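# Unload three sand cores from mould onto plywood

## Task

Lift three sand cores out of the mould and set each one down on the plywood boards next to it, then release them: the long core with the rounded nose, plus the two upright bladed cores in the mould half on the robot's right side. The remaining two cores must stay upright in the mould.

## Robot and tools

Robot: two six-joint arms, left_arm and right_arm, each with a parallel gripper. Joint order for every arm, in commands and in results alike: waist, shoulder, elbow, wrist pitch, wrist yaw, wrist roll. Stated ranges in rad: waist -2.618 to 3.054, shoulder 0.000 to 3.142, elbow 0.000 to 3.142, wrist pitch -1.571 to 1.571, wrist yaw -1.571 to 1.571, wrist roll -2.094 to 2.094. Real ends may differ by up to 0.059 rad.

Frames: the scene frame has its origin at table-top height, halfway between the nominal bases; +x points out over the table, +z up, and left_arm sits on the +y side (image left/right is unrelated). Measured bases: left_arm at (+0.031, +0.345, 0) m, quat_wxyz (+1.000, 0, 0, +0.008); right_arm at (+0.030, -0.335, 0) m, quat_wxyz (+1.000, 0, 0, -0.014). Each arm reports its hand pose, velocities and wrist-camera pose in its own base frame; the table and fixed items use the scene frame. Reported hand positions may be a few cm off, worse at long reach. Gripper: fingers point along its +z, close along its y; end_effector_position is between the pads, roughly 1 cm short of the tips.

Cameras: cam_left_wrist and cam_right_wrist, both 896x504, on the wrists. A two-camera stand is fixed on the floor behind the arms.

execute_actions(actions, cameras): actions is a list of actions; each action is a list of up to 15 rows, one row per 1/30 s step; if fewer rows are given, the final row is held to fill 15 steps. Every row is one flat list of 14 numbers, each in [-1, 1], covering both arms: left_arm's 6 joints then its opening, then right_arm's 6 joints then its opening. Joint entries are scaled offsets, not poses: they are added to the Joint targets as they stood when that action began (not to the previous row). Scale: 1.0 equals 2.224 rad for waist, shoulder, elbow and 8.485 rad for the three wrist joints. Sending the same offset in a later action moves further. Opening is absolute: +1 fully open, -1 shut. An action asking any joint to go more than 0.059 rad beyond its range is rejected for both arms; a malformed action, or a failing first action, rejects the whole call. An empty actions list just reports state. cameras: list of names, ["all"]/null/omitted for all, [] for none; an unknown name voids the call.

move(target, speed, blend, opening_speed, blocking, cameras): target is one 14-number row (same layout and scale as above) or a list of up to 15 such rows; every row's offsets count from the current Joint targets, not from the preceding row. All joints travel together, so the hand follows a curve, and nothing is avoided on the way. speed: rad/s for the joint with the longest way, 0.01 to 12.57, default 0.5, one value or one per target. blend: rad, corner rounding in a list. opening_speed: rate of the opening command per second on the -1..+1 scale, at least 0.2; use a slow value when closing on a core so it is not crushed. blocking=false returns after about 0.5 s while motion continues. The result adds a move: line (done, off_target, moving, held, fault) and possibly limits=held. done only means joints reached targets, not that anything was touched or grasped.

wait(seconds 0 to 10): arms keep their last command; a running move goes on. stop(): brakes a running move. zoom_image(camera, region): camera is cam_left_wrist or cam_right_wrist; region [x0, y0, x1, y1] in pixels of the latest image, at most 504 wide and 504 high. finished_scene(scene): ends the current scene, given its number; irreversible, so call nothing after it in the same reply.

Result lines: Joint positions and Joint velocities per arm (rad, rad/s, then pad gap in m and m/s; 0.094 m is fully open); "within noise" means that arm is still. Joint targets are the base for your next offsets. Tool commands shows present gripper commands; to keep a gripper unchanged, resend its current value, since 0 is a real half-open command. grip_measured is the opening on the command scale; it tracks your command until the force limit, so it does not signal contact; a held hard part reads a little under its true width. grip_effort_nm is gripper motor effort (negative closing), not pad force. Joint torques are total drive outputs with offsets and noise; joints 1-3 wrap at ±28 N m. "joint sent to its limit" means a joint was stopped at its end. "joint command not followed" means the clearance check altered targets. MOTOR HOT appears near 75 °C; at 90 °C an OVER-TEMPERATURE FAULT folds that arm away for good.

Motion limits: per step a target may lead its measured angle by only 0.339 rad (big joints) or 2.2 rad (wrist joints); targets implying more than 200 mm of hand travel are scaled back. Very small turns may not start. If an arm is stuck pressing, command its targets back past its measured positions.

Avoid: dropping cores or letting go while they still move, fast impacts with the mould, table or stand, pushing hard, any contact between the two arms (including one gripper closing on the other's fingers), strain on the wrist camera cables, and long holding with arms stretched, which heats motors. Anything ending up off the table fails the job. Loose items can get small random nudges. Lower cores gently onto the boards, open well above grip_measured to release, and confirm the two untouched cores still stand.

Each tool is called after ">>>" as name(argument=value, ...), one argument or row to a line, values as JSON.

## Session

>>> execute_actions(
  actions=[],
)

Scene clock: 0.00 s.
left_arm: end_effector_position=(+0.3628, -0.0246, +0.2018) grip_measured=+1.000 grip_effort_nm=n/a end_effector_quat_wxyz=(+0.567, -0.059, +0.819, -0.064) | right_arm: end_effector_position=(+0.3464, +0.0128, +0.2780) grip_measured=+1.000 grip_effort_nm=n/a end_effector_quat_wxyz=(+0.512, -0.227, +0.829, +0.002)
Joint positions: left_arm=[-0.096 1.023 0.565 0.102 -0.051 -0.204 0.094] | right_arm=[-0.157 1.051 1.019 -0.506 -0.374 -0.477 0.094]
Joint velocities: within noise
Joint torques (N m): no reading
Heat: left arm: 32 °C; right arm: 36 °C.
Joint targets: left_arm=[-0.096 1.015 0.574 0.108 -0.052 -0.203] | right_arm=[-0.157 1.043 1.031 -0.504 -0.378 -0.476]
Tool commands: left_gripper/opening=+1.0 right_gripper/opening=+1.0

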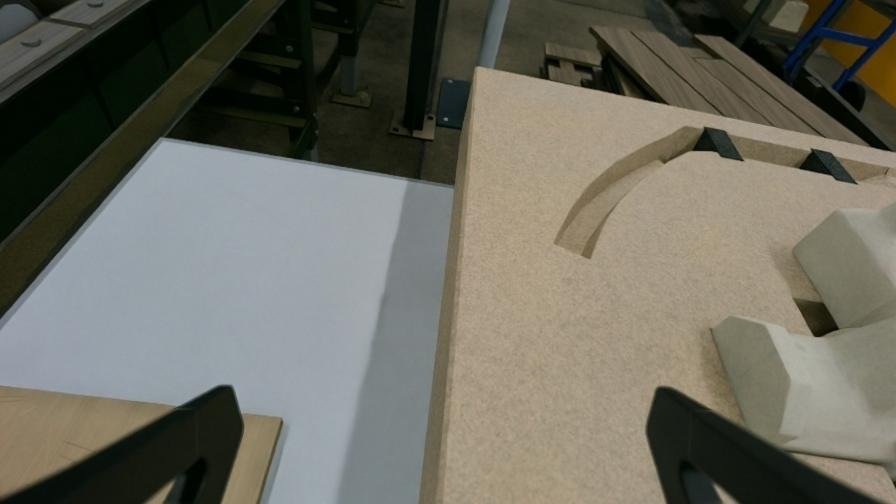

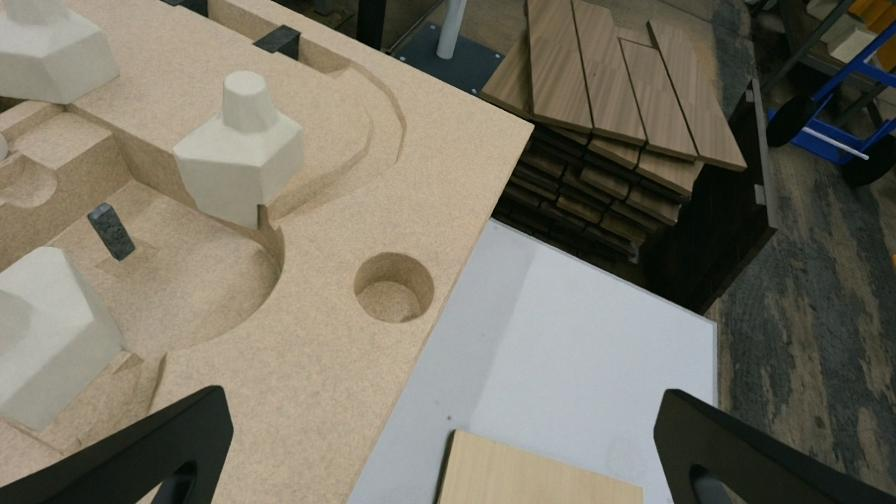

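>>> move(
  target=[-0.1367,0.0647,0.3183,-0.1710,0.0061,0.0239,1,0.2504,0.0522,0.1129,-0.0989,0.0445,0.0561,1],
  speed=0.7,
)

Scene clock: 25.20 s.
left_arm: end_effector_position=(+0.2165, -0.0871, +0.2094) grip_measured=+1.000 grip_effort_nm=0.032 end_effector_quat_wxyz=(+0.167, +0.188, +0.967, -0.030) | right_arm: end_effector_position=(+0.2158, +0.0919, +0.2073) grip_measured=+1.000 grip_effort_nm=0.027 end_effector_quat_wxyz=(+0.165, -0.197, +0.966, +0.035)
Joint positions: left_arm=[-0.392 1.151 1.258 -1.336 -0.007 -0.006 0.094] | right_arm=[0.394 1.155 1.252 -1.329 -0.006 -0.008 0.094]
Joint velocities: within noise
Joint torques (N m): left_arm=[-0.54 -1.54 6.74 1.05 0.11 0.02] | right_arm=[0.57 -1.89 7.68 0.52 -0.01 0.03]
Heat: left arm: 36 °C; right arm: 38 °C.
Joint targets: left_arm=[-0.400 1.159 1.282 -1.343 0.000 0.000] | right_arm=[0.400 1.159 1.282 -1.344 -0.001 0.000]
move: done

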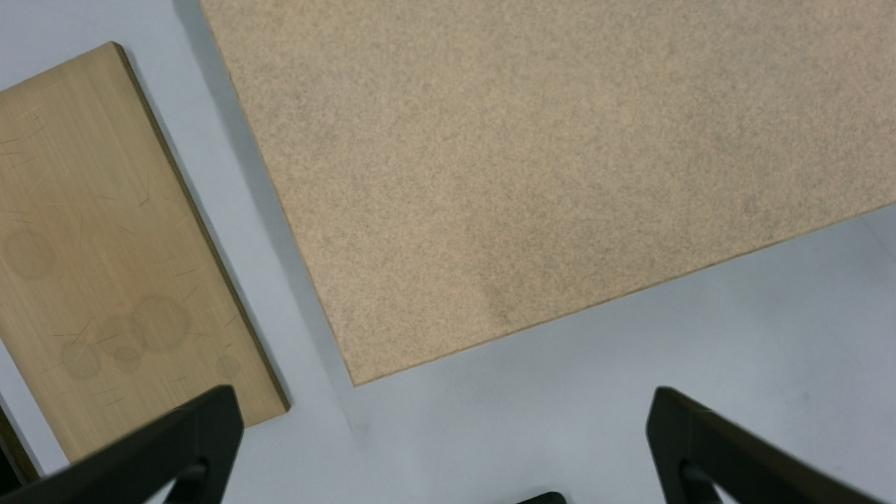

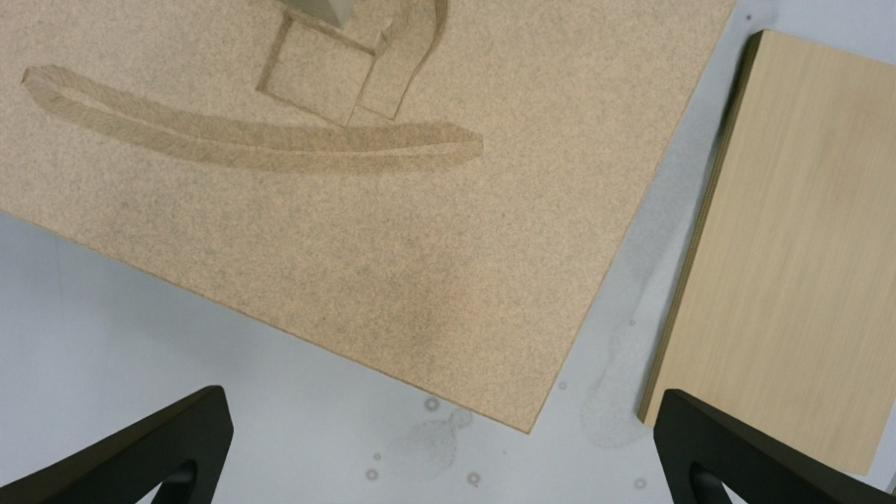

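>>> move(
  target=[0,0,0,0.0589,0,0,1,0,0,0,0.0589,0,0,1],
  speed=0.7,
)

Scene clock: 28.80 s.
left_arm: end_effector_position=(+0.3079, -0.1250, +0.2740) grip_measured=+1.000 grip_effort_nm=0.032 end_effector_quat_wxyz=(+0.390, +0.175, +0.901, -0.076) | right_arm: end_effector_position=(+0.3053, +0.1290, +0.2693) grip_measured=+1.000 grip_effort_nm=0.027 end_effector_quat_wxyz=(+0.382, -0.185, +0.902, +0.077)
Joint positions: left_arm=[-0.392 1.151 1.258 -0.861 -0.007 -0.006 0.094] | right_arm=[0.394 1.155 1.253 -0.866 -0.006 -0.008 0.094]
Joint velocities: within noise
Joint torques (N m): left_arm=[-0.57 -2.14 7.42 2 0.09 0.03] | right_arm=[0.55 -2.43 8.24 1.46 0.04 0.04]
Heat: left arm: 35 °C; right arm: 38 °C.
Joint targets: left_arm=[-0.400 1.159 1.282 -0.843 0.000 0.000] | right_arm=[0.400 1.160 1.282 -0.844 -0.001 0.000]
move: done

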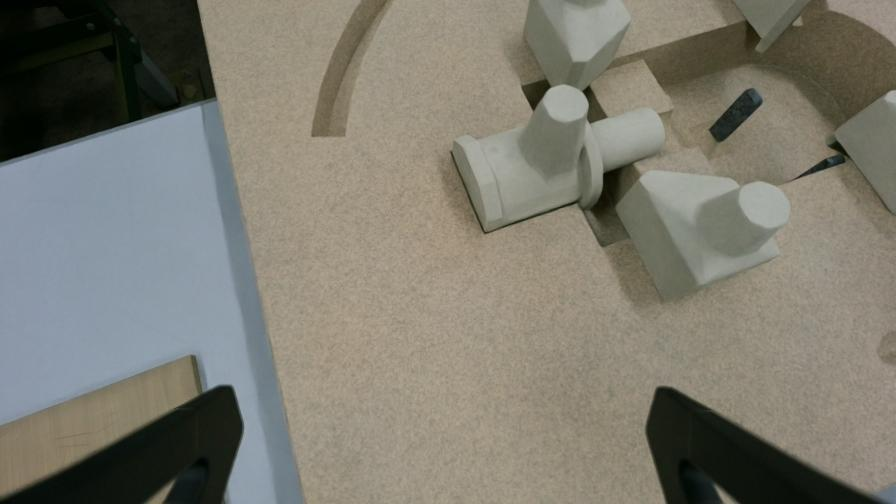

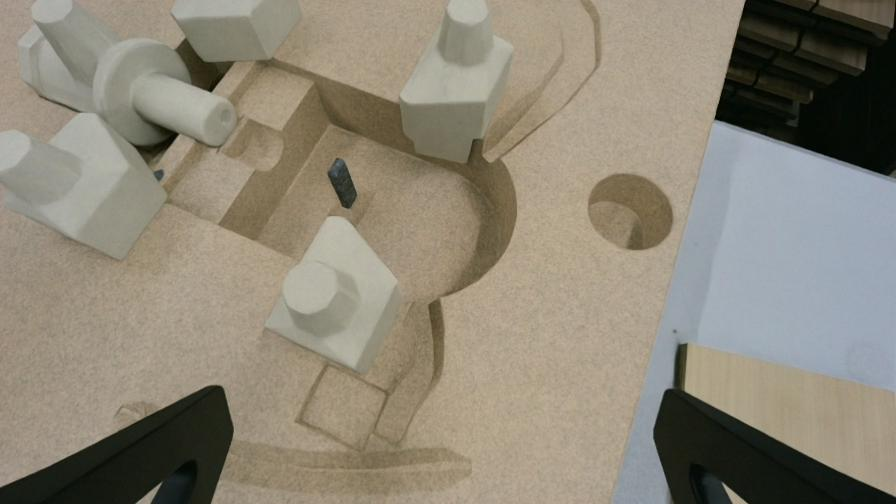

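>>> zoom_image(
  camera="cam_right_wrist",
  region=[0, 0, 504, 400],
)

>>> zoom_image(
  camera="cam_left_wrist",
  region=[392, 0, 896, 320],
)

Scaled by 1.000.

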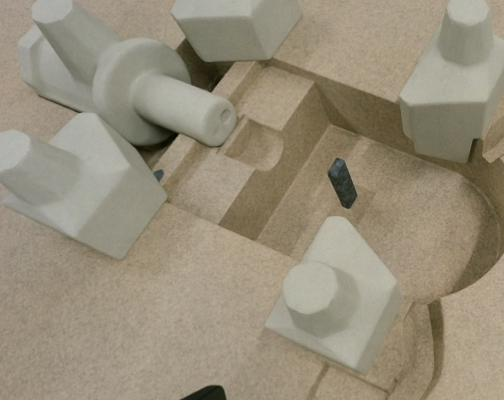

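Scaled by 1.000.

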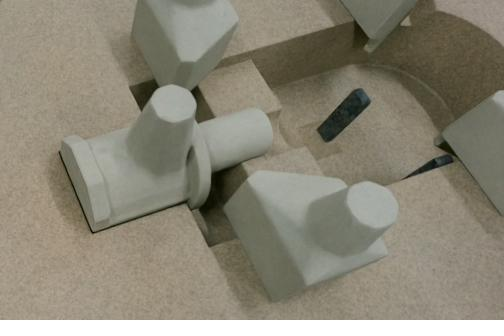

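>>> move(
  target=[-0.18,0,0,0.026,0,0,1,-0.2248,0,0,0.026,-0.106,0,1],
  speed=0.7,
)

Scene clock: 98.17 s.
left_arm: end_effector_position=(+0.2572, -0.2592, +0.3178) grip_measured=+1.000 grip_effort_nm=0.032 end_effector_quat_wxyz=(+0.457, +0.333, +0.802, -0.191) | right_arm: end_effector_position=(+0.3208, +0.1106, +0.3473) grip_measured=+1.000 grip_effort_nm=0.027 end_effector_quat_wxyz=(+0.459, -0.172, +0.797, +0.352)
Joint positions: left_arm=[-0.794 1.151 1.258 -0.642 -0.004 -0.006 0.094] | right_arm=[-0.095 1.155 1.253 -0.646 -0.884 -0.001 0.094]
Joint velocities: within noise
Joint torques (N m): left_arm=[-0.49 -2.24 7.45 2.28 0.05 0.01] | right_arm=[-0.44 -2.41 8.25 1.44 -0.35 -0.03]
Heat: left arm: 39 °C; right arm: 40 °C.
Joint targets: left_arm=[-0.800 1.159 1.282 -0.623 0.000 0.000] | right_arm=[-0.100 1.160 1.282 -0.623 -0.900 0.000]
move: done

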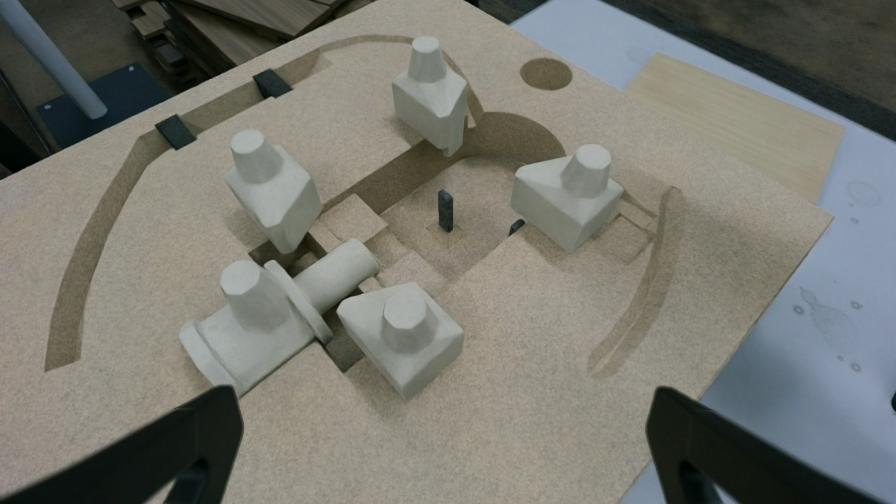

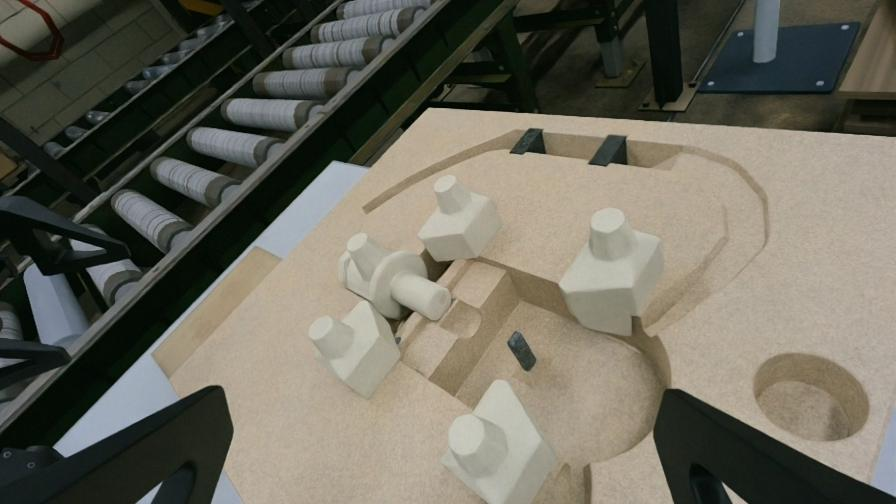

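>>> zoom_image(
  camera="cam_left_wrist",
  region=[340, 20, 660, 280],
)

>>> zoom_image(
  camera="cam_right_wrist",
  region=[300, 160, 700, 504],
)

>>> zoom_image(
  camera="cam_left_wrist",
  region=[160, 120, 480, 400],
)

Scaled by 1.575.

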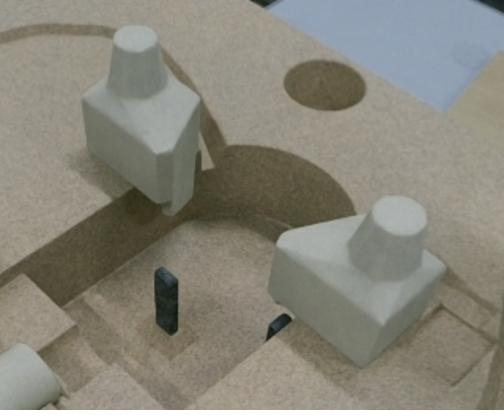

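Scaled by 1.260.

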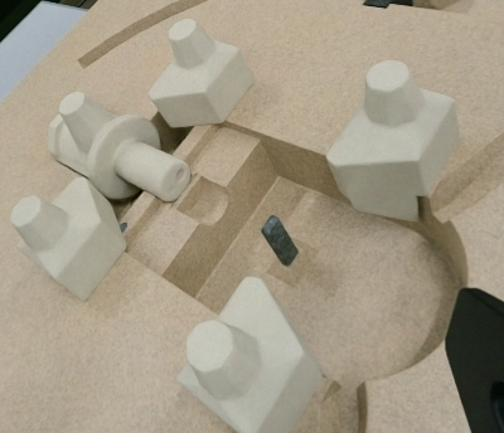

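Scaled by 1.575.

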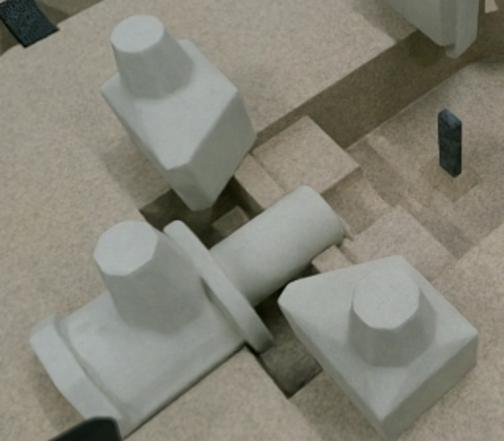

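>>> move(
  target=[0,0,0,0,0,0,1,0.2869,0.1844,0.205,-0.0763,0.1061,0,1],
  speed=0.7,
)

Scene clock: 132.43 s.
left_arm: end_effector_position=(+0.2573, -0.2593, +0.3180) grip_measured=+1.000 grip_effort_nm=0.037 end_effector_quat_wxyz=(+0.457, +0.333, +0.802, -0.191) | right_arm: end_effector_position=(+0.3106, +0.1871, +0.2528) grip_measured=+1.000 grip_effort_nm=0.027 end_effector_quat_wxyz=(+0.219, -0.259, +0.939, +0.063)
Joint positions: left_arm=[-0.794 1.151 1.258 -0.641 -0.004 -0.006 0.094] | right_arm=[0.537 1.563 1.708 -1.257 -0.006 0 0.094]
Joint velocities: within noise
Joint torques (N m): left_arm=[-0.4 -2.25 7.45 2.25 0.06 0] | right_arm=[0.12 -5.07 7.8 0.71 0.03 -0.04]
Heat: left arm: 40 °C; right arm: 40 °C.
Joint targets: left_arm=[-0.800 1.159 1.282 -0.623 0.000 0.000] | right_arm=[0.538 1.569 1.738 -1.271 0.000 0.000]
move: done

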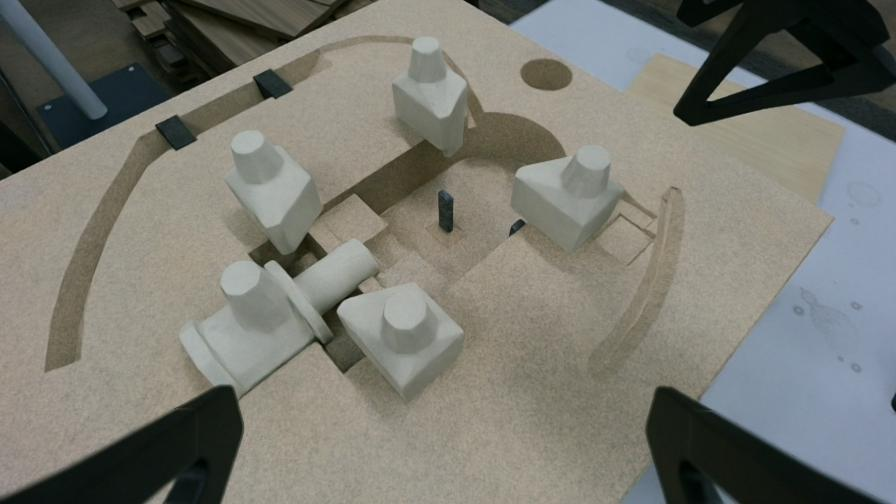

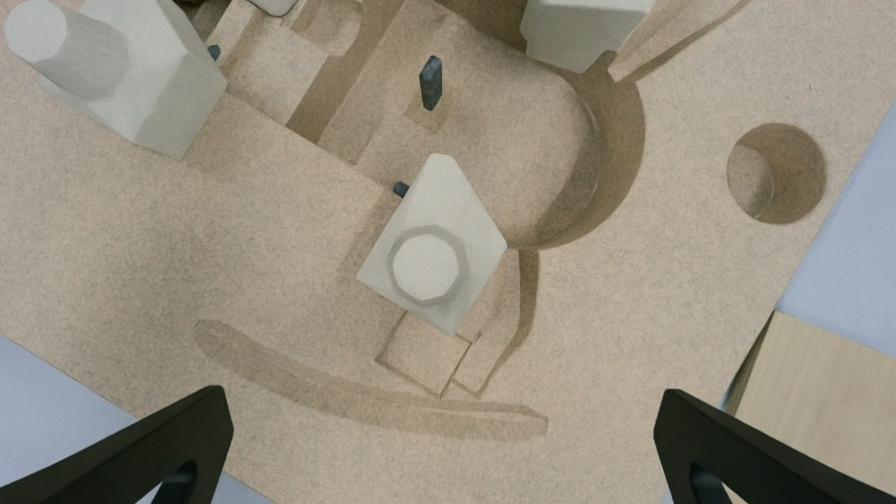

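>>> move(
  target=[0,0,0,0,0,0,1,0.0065,0.0544,-0.0958,0.0346,0,0,1],
  speed=0.4,
)

Scene clock: 144.53 s.
left_arm: end_effector_position=(+0.2573, -0.2593, +0.3180) grip_measured=+1.000 grip_effort_nm=0.027 end_effector_quat_wxyz=(+0.457, +0.333, +0.802, -0.191) | right_arm: end_effector_position=(+0.3435, +0.2107, +0.1729) grip_measured=+1.000 grip_effort_nm=0.022 end_effector_quat_wxyz=(+0.199, -0.264, +0.942, +0.058)
Joint positions: left_arm=[-0.794 1.151 1.258 -0.641 -0.004 -0.006 0.094] | right_arm=[0.546 1.686 1.53 -0.998 -0.005 0 0.094]
Joint velocities: within noise
Joint torques (N m): left_arm=[-0.46 -2.33 7.54 2.25 0.09 0.01] | right_arm=[0.54 -6.58 5.39 0.94 0.05 -0.04]
Heat: left arm: 41 °C; right arm: 39 °C.
Joint targets: left_arm=[-0.800 1.159 1.282 -0.623 0.000 0.000] | right_arm=[0.552 1.690 1.525 -0.977 0.000 0.000]
move: done

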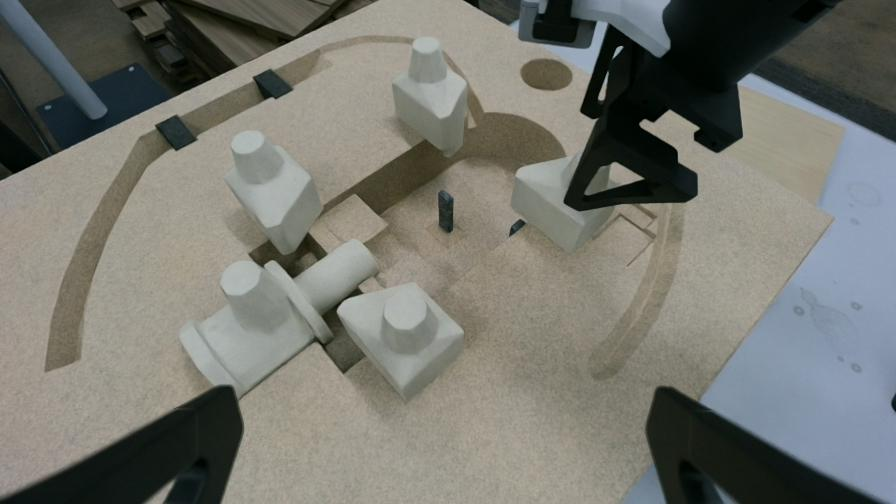

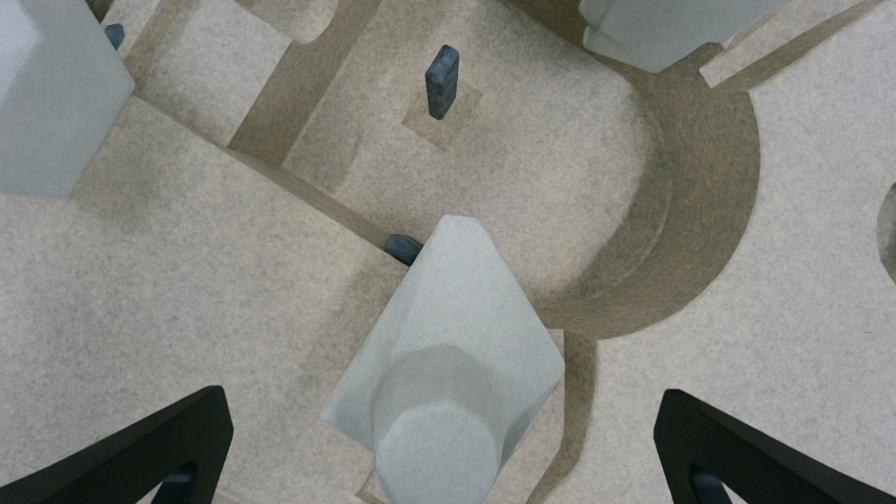

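>>> zoom_image(
  camera="cam_right_wrist",
  region=[300, 200, 600, 504],
)

>>> zoom_image(
  camera="cam_left_wrist",
  region=[460, 60, 740, 280],
)

Scaled by 1.658.

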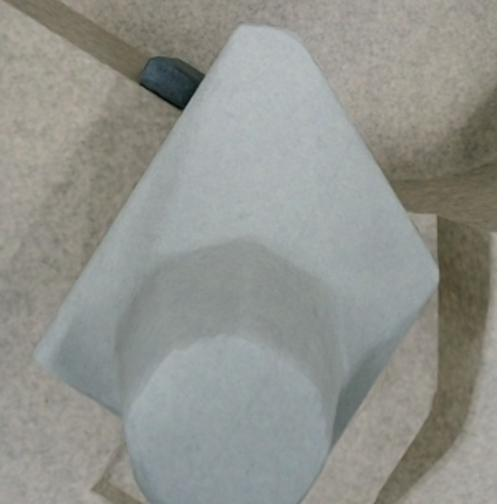

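Scaled by 1.800.

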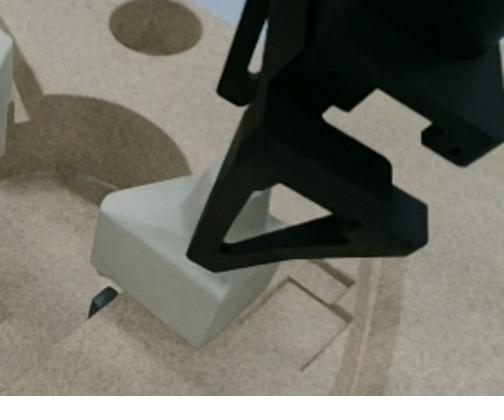

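>>> move(
  target=[0,0,0,0,0,0,1,-0.0005,-0.0324,0.0084,0,0,0,1],
  speed=0.3,
)

Scene clock: 159.43 s.
left_arm: end_effector_position=(+0.2573, -0.2593, +0.3181) grip_measured=+1.000 grip_effort_nm=0.027 end_effector_quat_wxyz=(+0.457, +0.333, +0.802, -0.192) | right_arm: end_effector_position=(+0.3417, +0.2096, +0.1887) grip_measured=+1.000 grip_effort_nm=0.027 end_effector_quat_wxyz=(+0.219, -0.263, +0.938, +0.063)
Joint positions: left_arm=[-0.794 1.151 1.258 -0.64 -0.004 -0.006 0.094] | right_arm=[0.546 1.645 1.53 -0.996 -0.005 0 0.094]
Joint velocities: within noise
Joint torques (N m): left_arm=[-0.44 -2.19 7.62 2.26 0.08 -0.01] | right_arm=[0.47 -8.79 6.94 1 0.04 -0.04]
Heat: left arm: 41 °C; right arm: 39 °C.
Joint targets: left_arm=[-0.800 1.159 1.282 -0.622 0.000 0.000] | right_arm=[0.551 1.619 1.544 -0.977 0.000 0.000]
move: done

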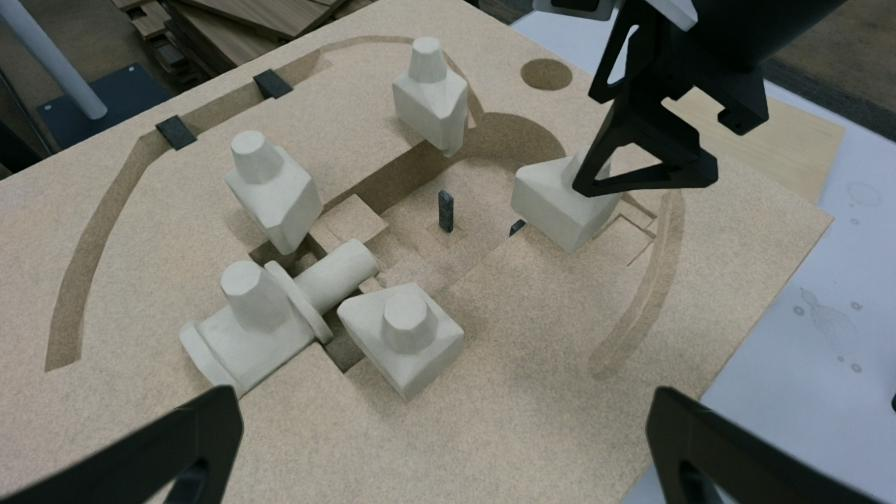

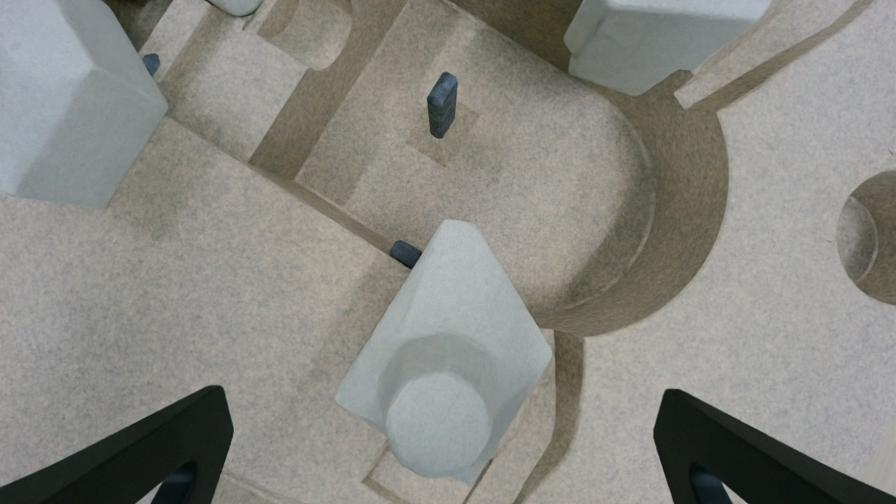

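>>> move(
  target=[0,0,0,0,0,0,1,0,0.0319,-0.0409,0.0084,0,0,1],
  speed=0.3,
)

Scene clock: 162.60 s.
left_arm: end_effector_position=(+0.2573, -0.2593, +0.3181) grip_measured=+1.000 grip_effort_nm=0.022 end_effector_quat_wxyz=(+0.457, +0.333, +0.802, -0.192) | right_arm: end_effector_position=(+0.3437, +0.2108, +0.1543) grip_measured=+1.000 grip_effort_nm=0.027 end_effector_quat_wxyz=(+0.198, -0.264, +0.942, +0.058)
Joint positions: left_arm=[-0.794 1.151 1.258 -0.64 -0.004 -0.006 0.094] | right_arm=[0.546 1.685 1.457 -0.927 -0.005 0 0.094]
Joint velocities: within noise
Joint torques (N m): left_arm=[-0.44 -2.26 7.5 2.27 0.08 0] | right_arm=[0.47 -6.65 5.49 0.95 0.04 -0.04]
Heat: left arm: 41 °C; right arm: 39 °C.
Joint targets: left_arm=[-0.800 1.159 1.282 -0.622 0.000 0.000] | right_arm=[0.551 1.689 1.453 -0.906 0.000 0.000]
move: done

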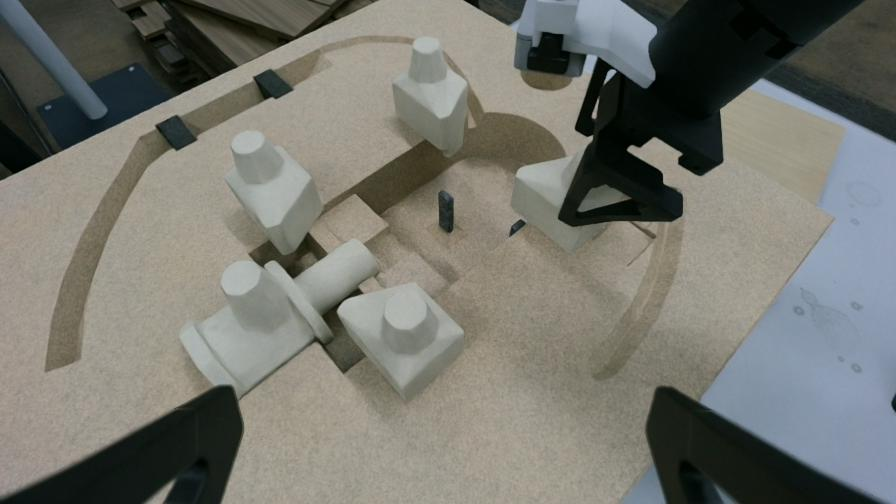

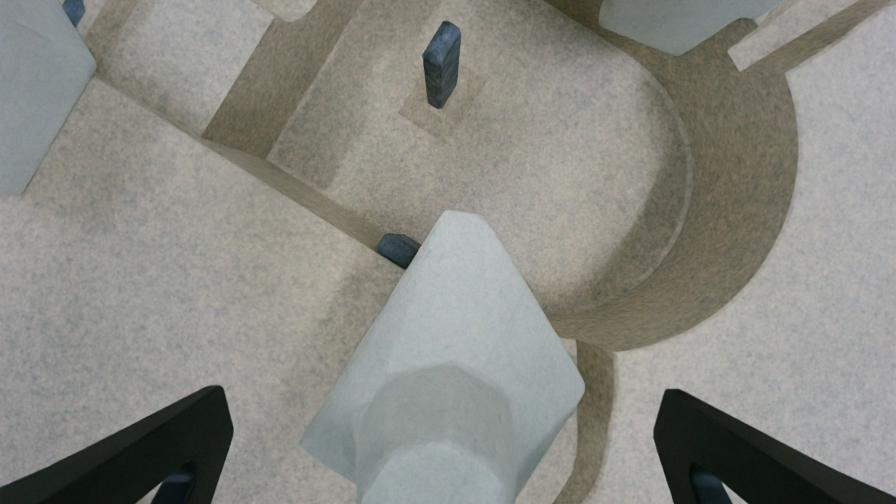

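>>> move(
  target=[0,0,0,0,0,0,1,0,0,0,0,0,0,-0.55],
  opening_speed=0.5,
)

Scene clock: 169.23 s.
left_arm: end_effector_position=(+0.2573, -0.2593, +0.3181) grip_measured=+1.000 grip_effort_nm=0.032 end_effector_quat_wxyz=(+0.457, +0.333, +0.802, -0.192) | right_arm: end_effector_position=(+0.3432, +0.2125, +0.1545) grip_measured=-0.314 grip_effort_nm=-0.999 end_effector_quat_wxyz=(+0.198, -0.266, +0.942, +0.060)
Joint positions: left_arm=[-0.794 1.151 1.258 -0.64 -0.004 -0.006 0.094] | right_arm=[0.548 1.685 1.457 -0.926 -0.008 0 0.032]
Joint velocities: within noise
Joint torques (N m): left_arm=[-0.42 -2.28 7.5 2.25 0.07 0.03] | right_arm=[0.23 -6.67 5.49 0.94 0.07 -0.04]
Heat: left arm: 42 °C; right arm: 39 °C.
Joint targets: left_arm=[-0.800 1.159 1.282 -0.623 0.000 0.000] | right_arm=[0.551 1.689 1.453 -0.906 0.000 0.000]
move: done

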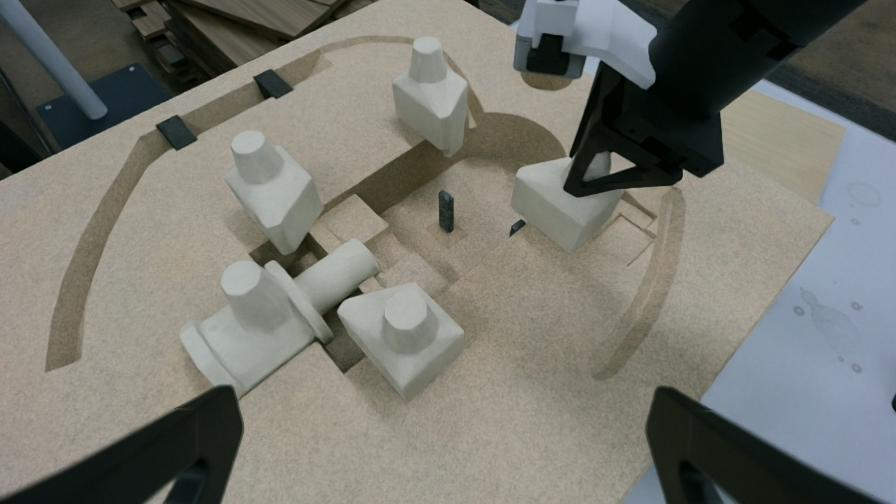

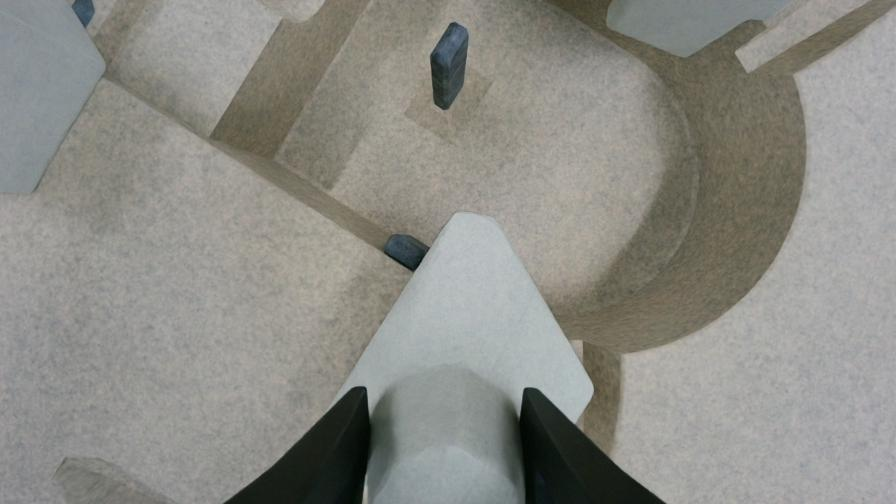

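>>> move(
  target=[
    [0,0,0,0,0,0,1,0,0.0059,0.0817,-0.0199,0,0,-0.55],
    [0,0,0,0,0,0,1,0,0.0240,0.1768,-0.0400,0,0,-0.55],
  ],
  speed=0.3,
  blend=0.05,
)

Scene clock: 174.93 s.
left_arm: end_effector_position=(+0.2573, -0.2593, +0.3181) grip_measured=+1.000 grip_effort_nm=0.037 end_effector_quat_wxyz=(+0.457, +0.333, +0.802, -0.192) | right_arm: end_effector_position=(+0.3374, +0.2084, +0.2191) grip_measured=-0.314 grip_effort_nm=-1.009 end_effector_quat_wxyz=(+0.176, -0.267, +0.946, +0.052)
Joint positions: left_arm=[-0.794 1.151 1.258 -0.64 -0.004 -0.006 0.094] | right_arm=[0.548 1.743 1.802 -1.261 -0.005 0 0.032]
Joint velocities: within noise
Joint torques (N m): left_arm=[-0.43 -2.29 7.47 2.24 0.07 -0.01] | right_arm=[0.23 -7.17 8.99 0.8 0.04 -0.04]
Heat: left arm: 42 °C; right arm: 39 °C.
Joint targets: left_arm=[-0.800 1.159 1.282 -0.623 0.000 0.000] | right_arm=[0.551 1.743 1.846 -1.245 0.000 0.000]
move: off_target (right_arm); right_arm: the elbow is farthest, 0.044 rad from its target

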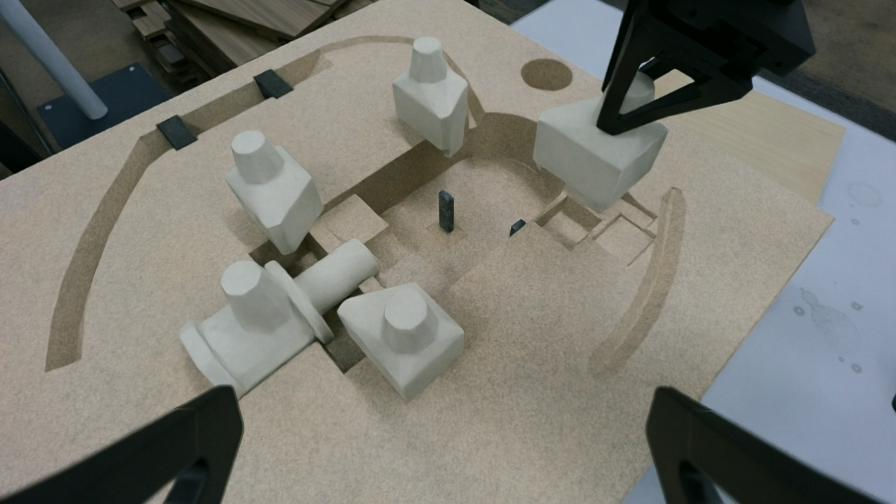

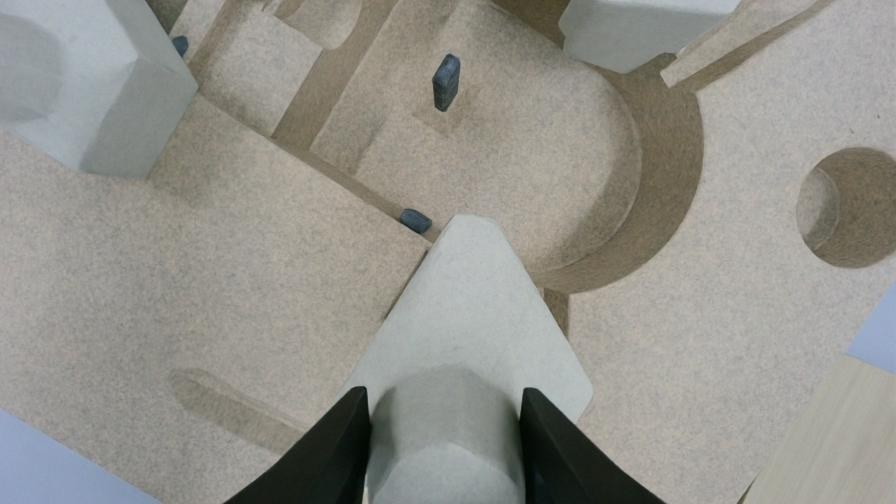

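>>> zoom_image(
  camera="cam_left_wrist",
  region=[480, 40, 720, 240],
)

Scaled by 2.100.

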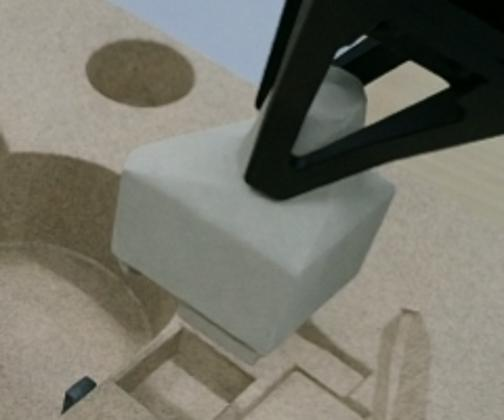

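>>> move(
  target=[
    [0,0,0,0,0,0,1,0,-0.0625,0,-0.0097,0,0,-0.55],
    [0,0,0,0,0,0,1,-0.3817,-0.0625,0,-0.0097,0,0,-0.55],
  ],
  speed=0.5,
  blend=0.05,
)

Scene clock: 187.97 s.
left_arm: end_effector_position=(+0.2573, -0.2593, +0.3181) grip_measured=+1.000 grip_effort_nm=0.032 end_effector_quat_wxyz=(+0.457, +0.333, +0.802, -0.192) | right_arm: end_effector_position=(+0.3485, -0.1078, +0.2539) grip_measured=-0.314 grip_effort_nm=-1.004 end_effector_quat_wxyz=(+0.197, +0.147, +0.969, -0.032)
Joint positions: left_arm=[-0.794 1.151 1.258 -0.64 -0.004 -0.006 0.094] | right_arm=[-0.3 1.632 1.81 -1.346 0.005 0 0.032]
Joint velocities: within noise
Joint torques (N m): left_arm=[-0.4 -2.26 7.47 2.25 0.09 0] | right_arm=[0.28 -8.34 8.1 0.89 -0.01 -0.02]
Heat: left arm: 42 °C; right arm: 38 °C.
Joint targets: left_arm=[-0.800 1.159 1.282 -0.623 0.000 0.000] | right_arm=[-0.298 1.604 1.846 -1.328 0.000 0.000]
move: off_target (right_arm); right_arm: the elbow is farthest, 0.036 rad from its target

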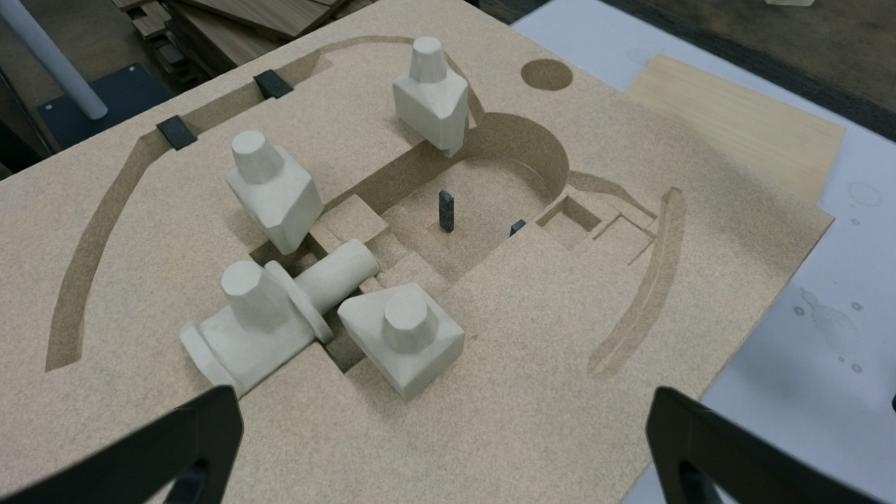

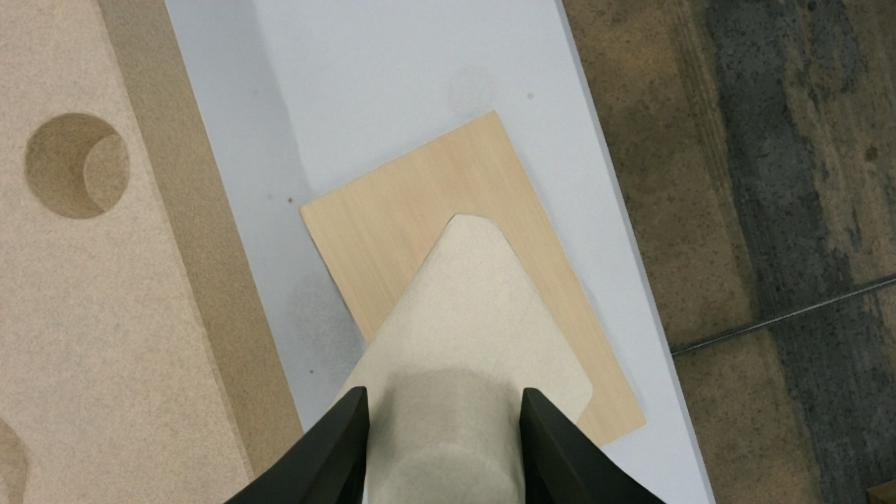

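>>> move(
  target=[
    [0,0,0,0,0,0,1,-0.0072,0.003,-0.1223,0.0342,0,0,-0.55],
    [0,0,0,0,0,0,1,-0.0072,0.0027,-0.2482,0.0669,0,0,-0.55],
  ],
  speed=0.4,
  blend=0.05,
)

Scene clock: 208.90 s.
left_arm: end_effector_position=(+0.2573, -0.2593, +0.3181) grip_measured=+1.000 grip_effort_nm=0.032 end_effector_quat_wxyz=(+0.457, +0.333, +0.802, -0.192) | right_arm: end_effector_position=(+0.3685, -0.1163, +0.1253) grip_measured=-0.314 grip_effort_nm=-1.004 end_effector_quat_wxyz=(+0.200, +0.150, +0.968, -0.032)
Joint positions: left_arm=[-0.794 1.151 1.258 -0.64 -0.004 -0.006 0.094] | right_arm=[-0.307 1.632 1.286 -0.816 0.002 0 0.032]
Joint velocities: within noise
Joint torques (N m): left_arm=[-0.44 -2.25 7.51 2.25 0.05 0.01] | right_arm=[-0.59 -8.32 6.38 1.26 -0.02 -0.04]
Heat: left arm: 43 °C; right arm: 38 °C.
Joint targets: left_arm=[-0.800 1.159 1.282 -0.623 0.000 0.000] | right_arm=[-0.314 1.610 1.294 -0.760 0.000 0.000]
move: off_target (right_arm); right_arm: the wrist pitch is farthest, 0.055 rad from its target

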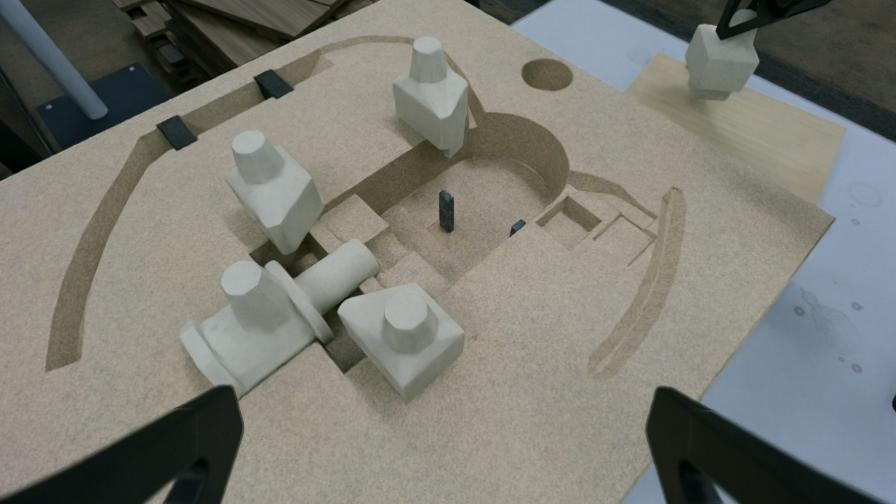

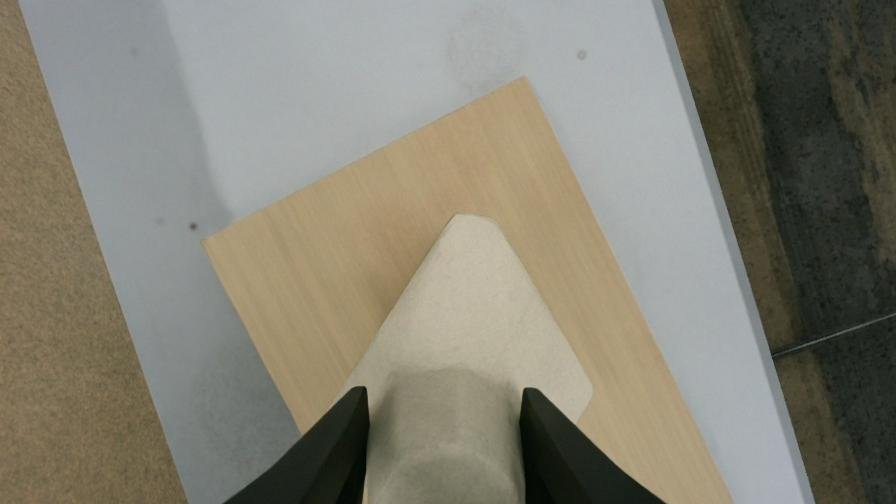

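>>> zoom_image(
  camera="cam_left_wrist",
  region=[620, 0, 860, 180],
)

Scaled by 2.100.

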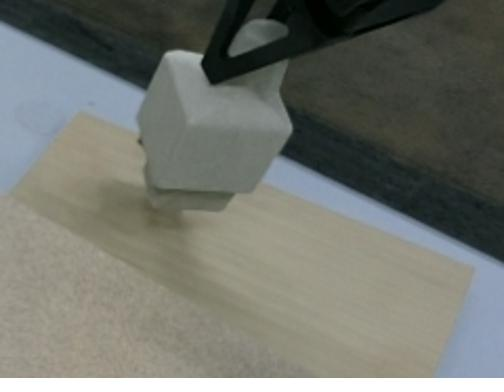

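>>> move(
  target=[0,0,0,0,0,0,1,0,-0.001,-0.0351,0.0085,0,0,-0.55],
  speed=0.15,
)

>>> zoom_image(
  camera="cam_left_wrist",
  region=[620, 0, 860, 180],
)

Scene clock: 217.07 s.
left_arm: end_effector_position=(+0.2573, -0.2593, +0.3181) grip_measured=+1.000 grip_effort_nm=0.037 end_effector_quat_wxyz=(+0.457, +0.333, +0.802, -0.192) | right_arm: end_effector_position=(+0.3700, -0.1166, +0.1144) grip_measured=-0.315 grip_effort_nm=-1.004 end_effector_quat_wxyz=(+0.210, +0.150, +0.966, -0.033)
Joint positions: left_arm=[-0.794 1.151 1.258 -0.64 -0.004 -0.006 0.094] | right_arm=[-0.307 1.627 1.229 -0.744 0.001 0 0.032]
Joint velocities: within noise
Joint torques (N m): left_arm=[-0.35 -2.24 7.51 2.25 0.06 0.02] | right_arm=[-0.59 -8.05 4.78 1.29 -0.02 -0.03]
Heat: left arm: 43 °C; right arm: 39 °C.
Joint targets: left_arm=[-0.800 1.159 1.282 -0.623 0.000 0.000] | right_arm=[-0.314 1.607 1.216 -0.688 0.000 0.000]
move: off_target (right_arm); right_arm: the wrist pitch is farthest, 0.056 rad from its target

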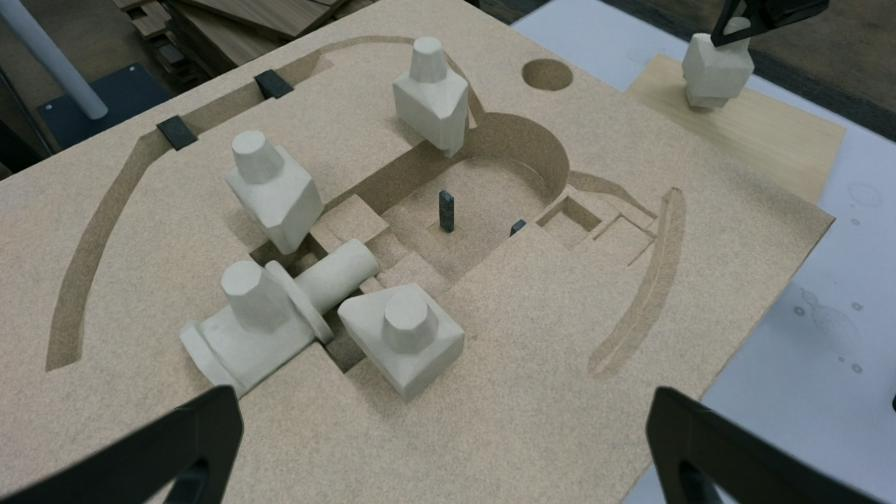

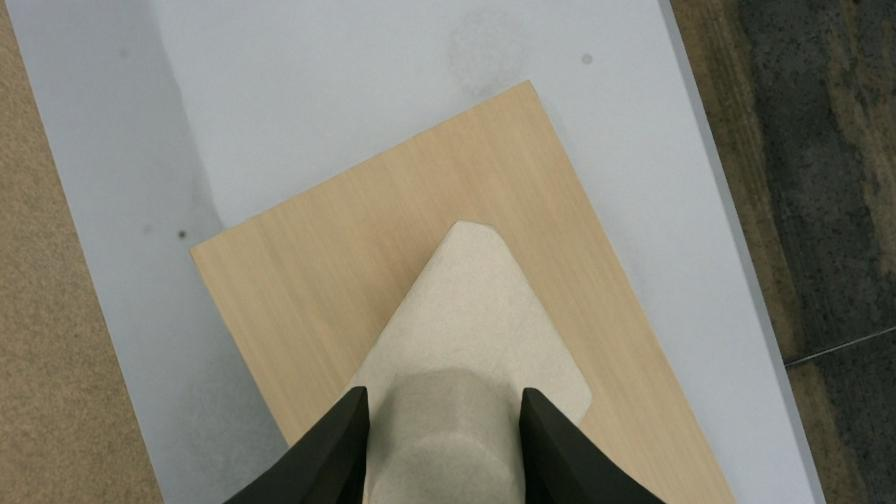

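Scaled by 2.100.

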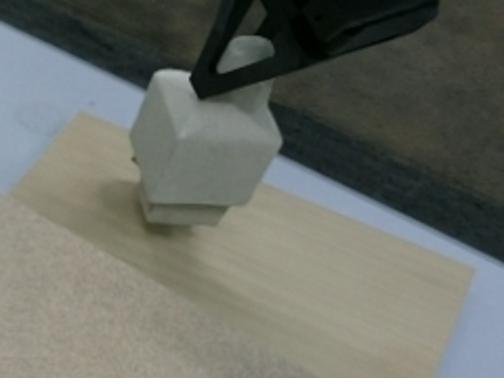

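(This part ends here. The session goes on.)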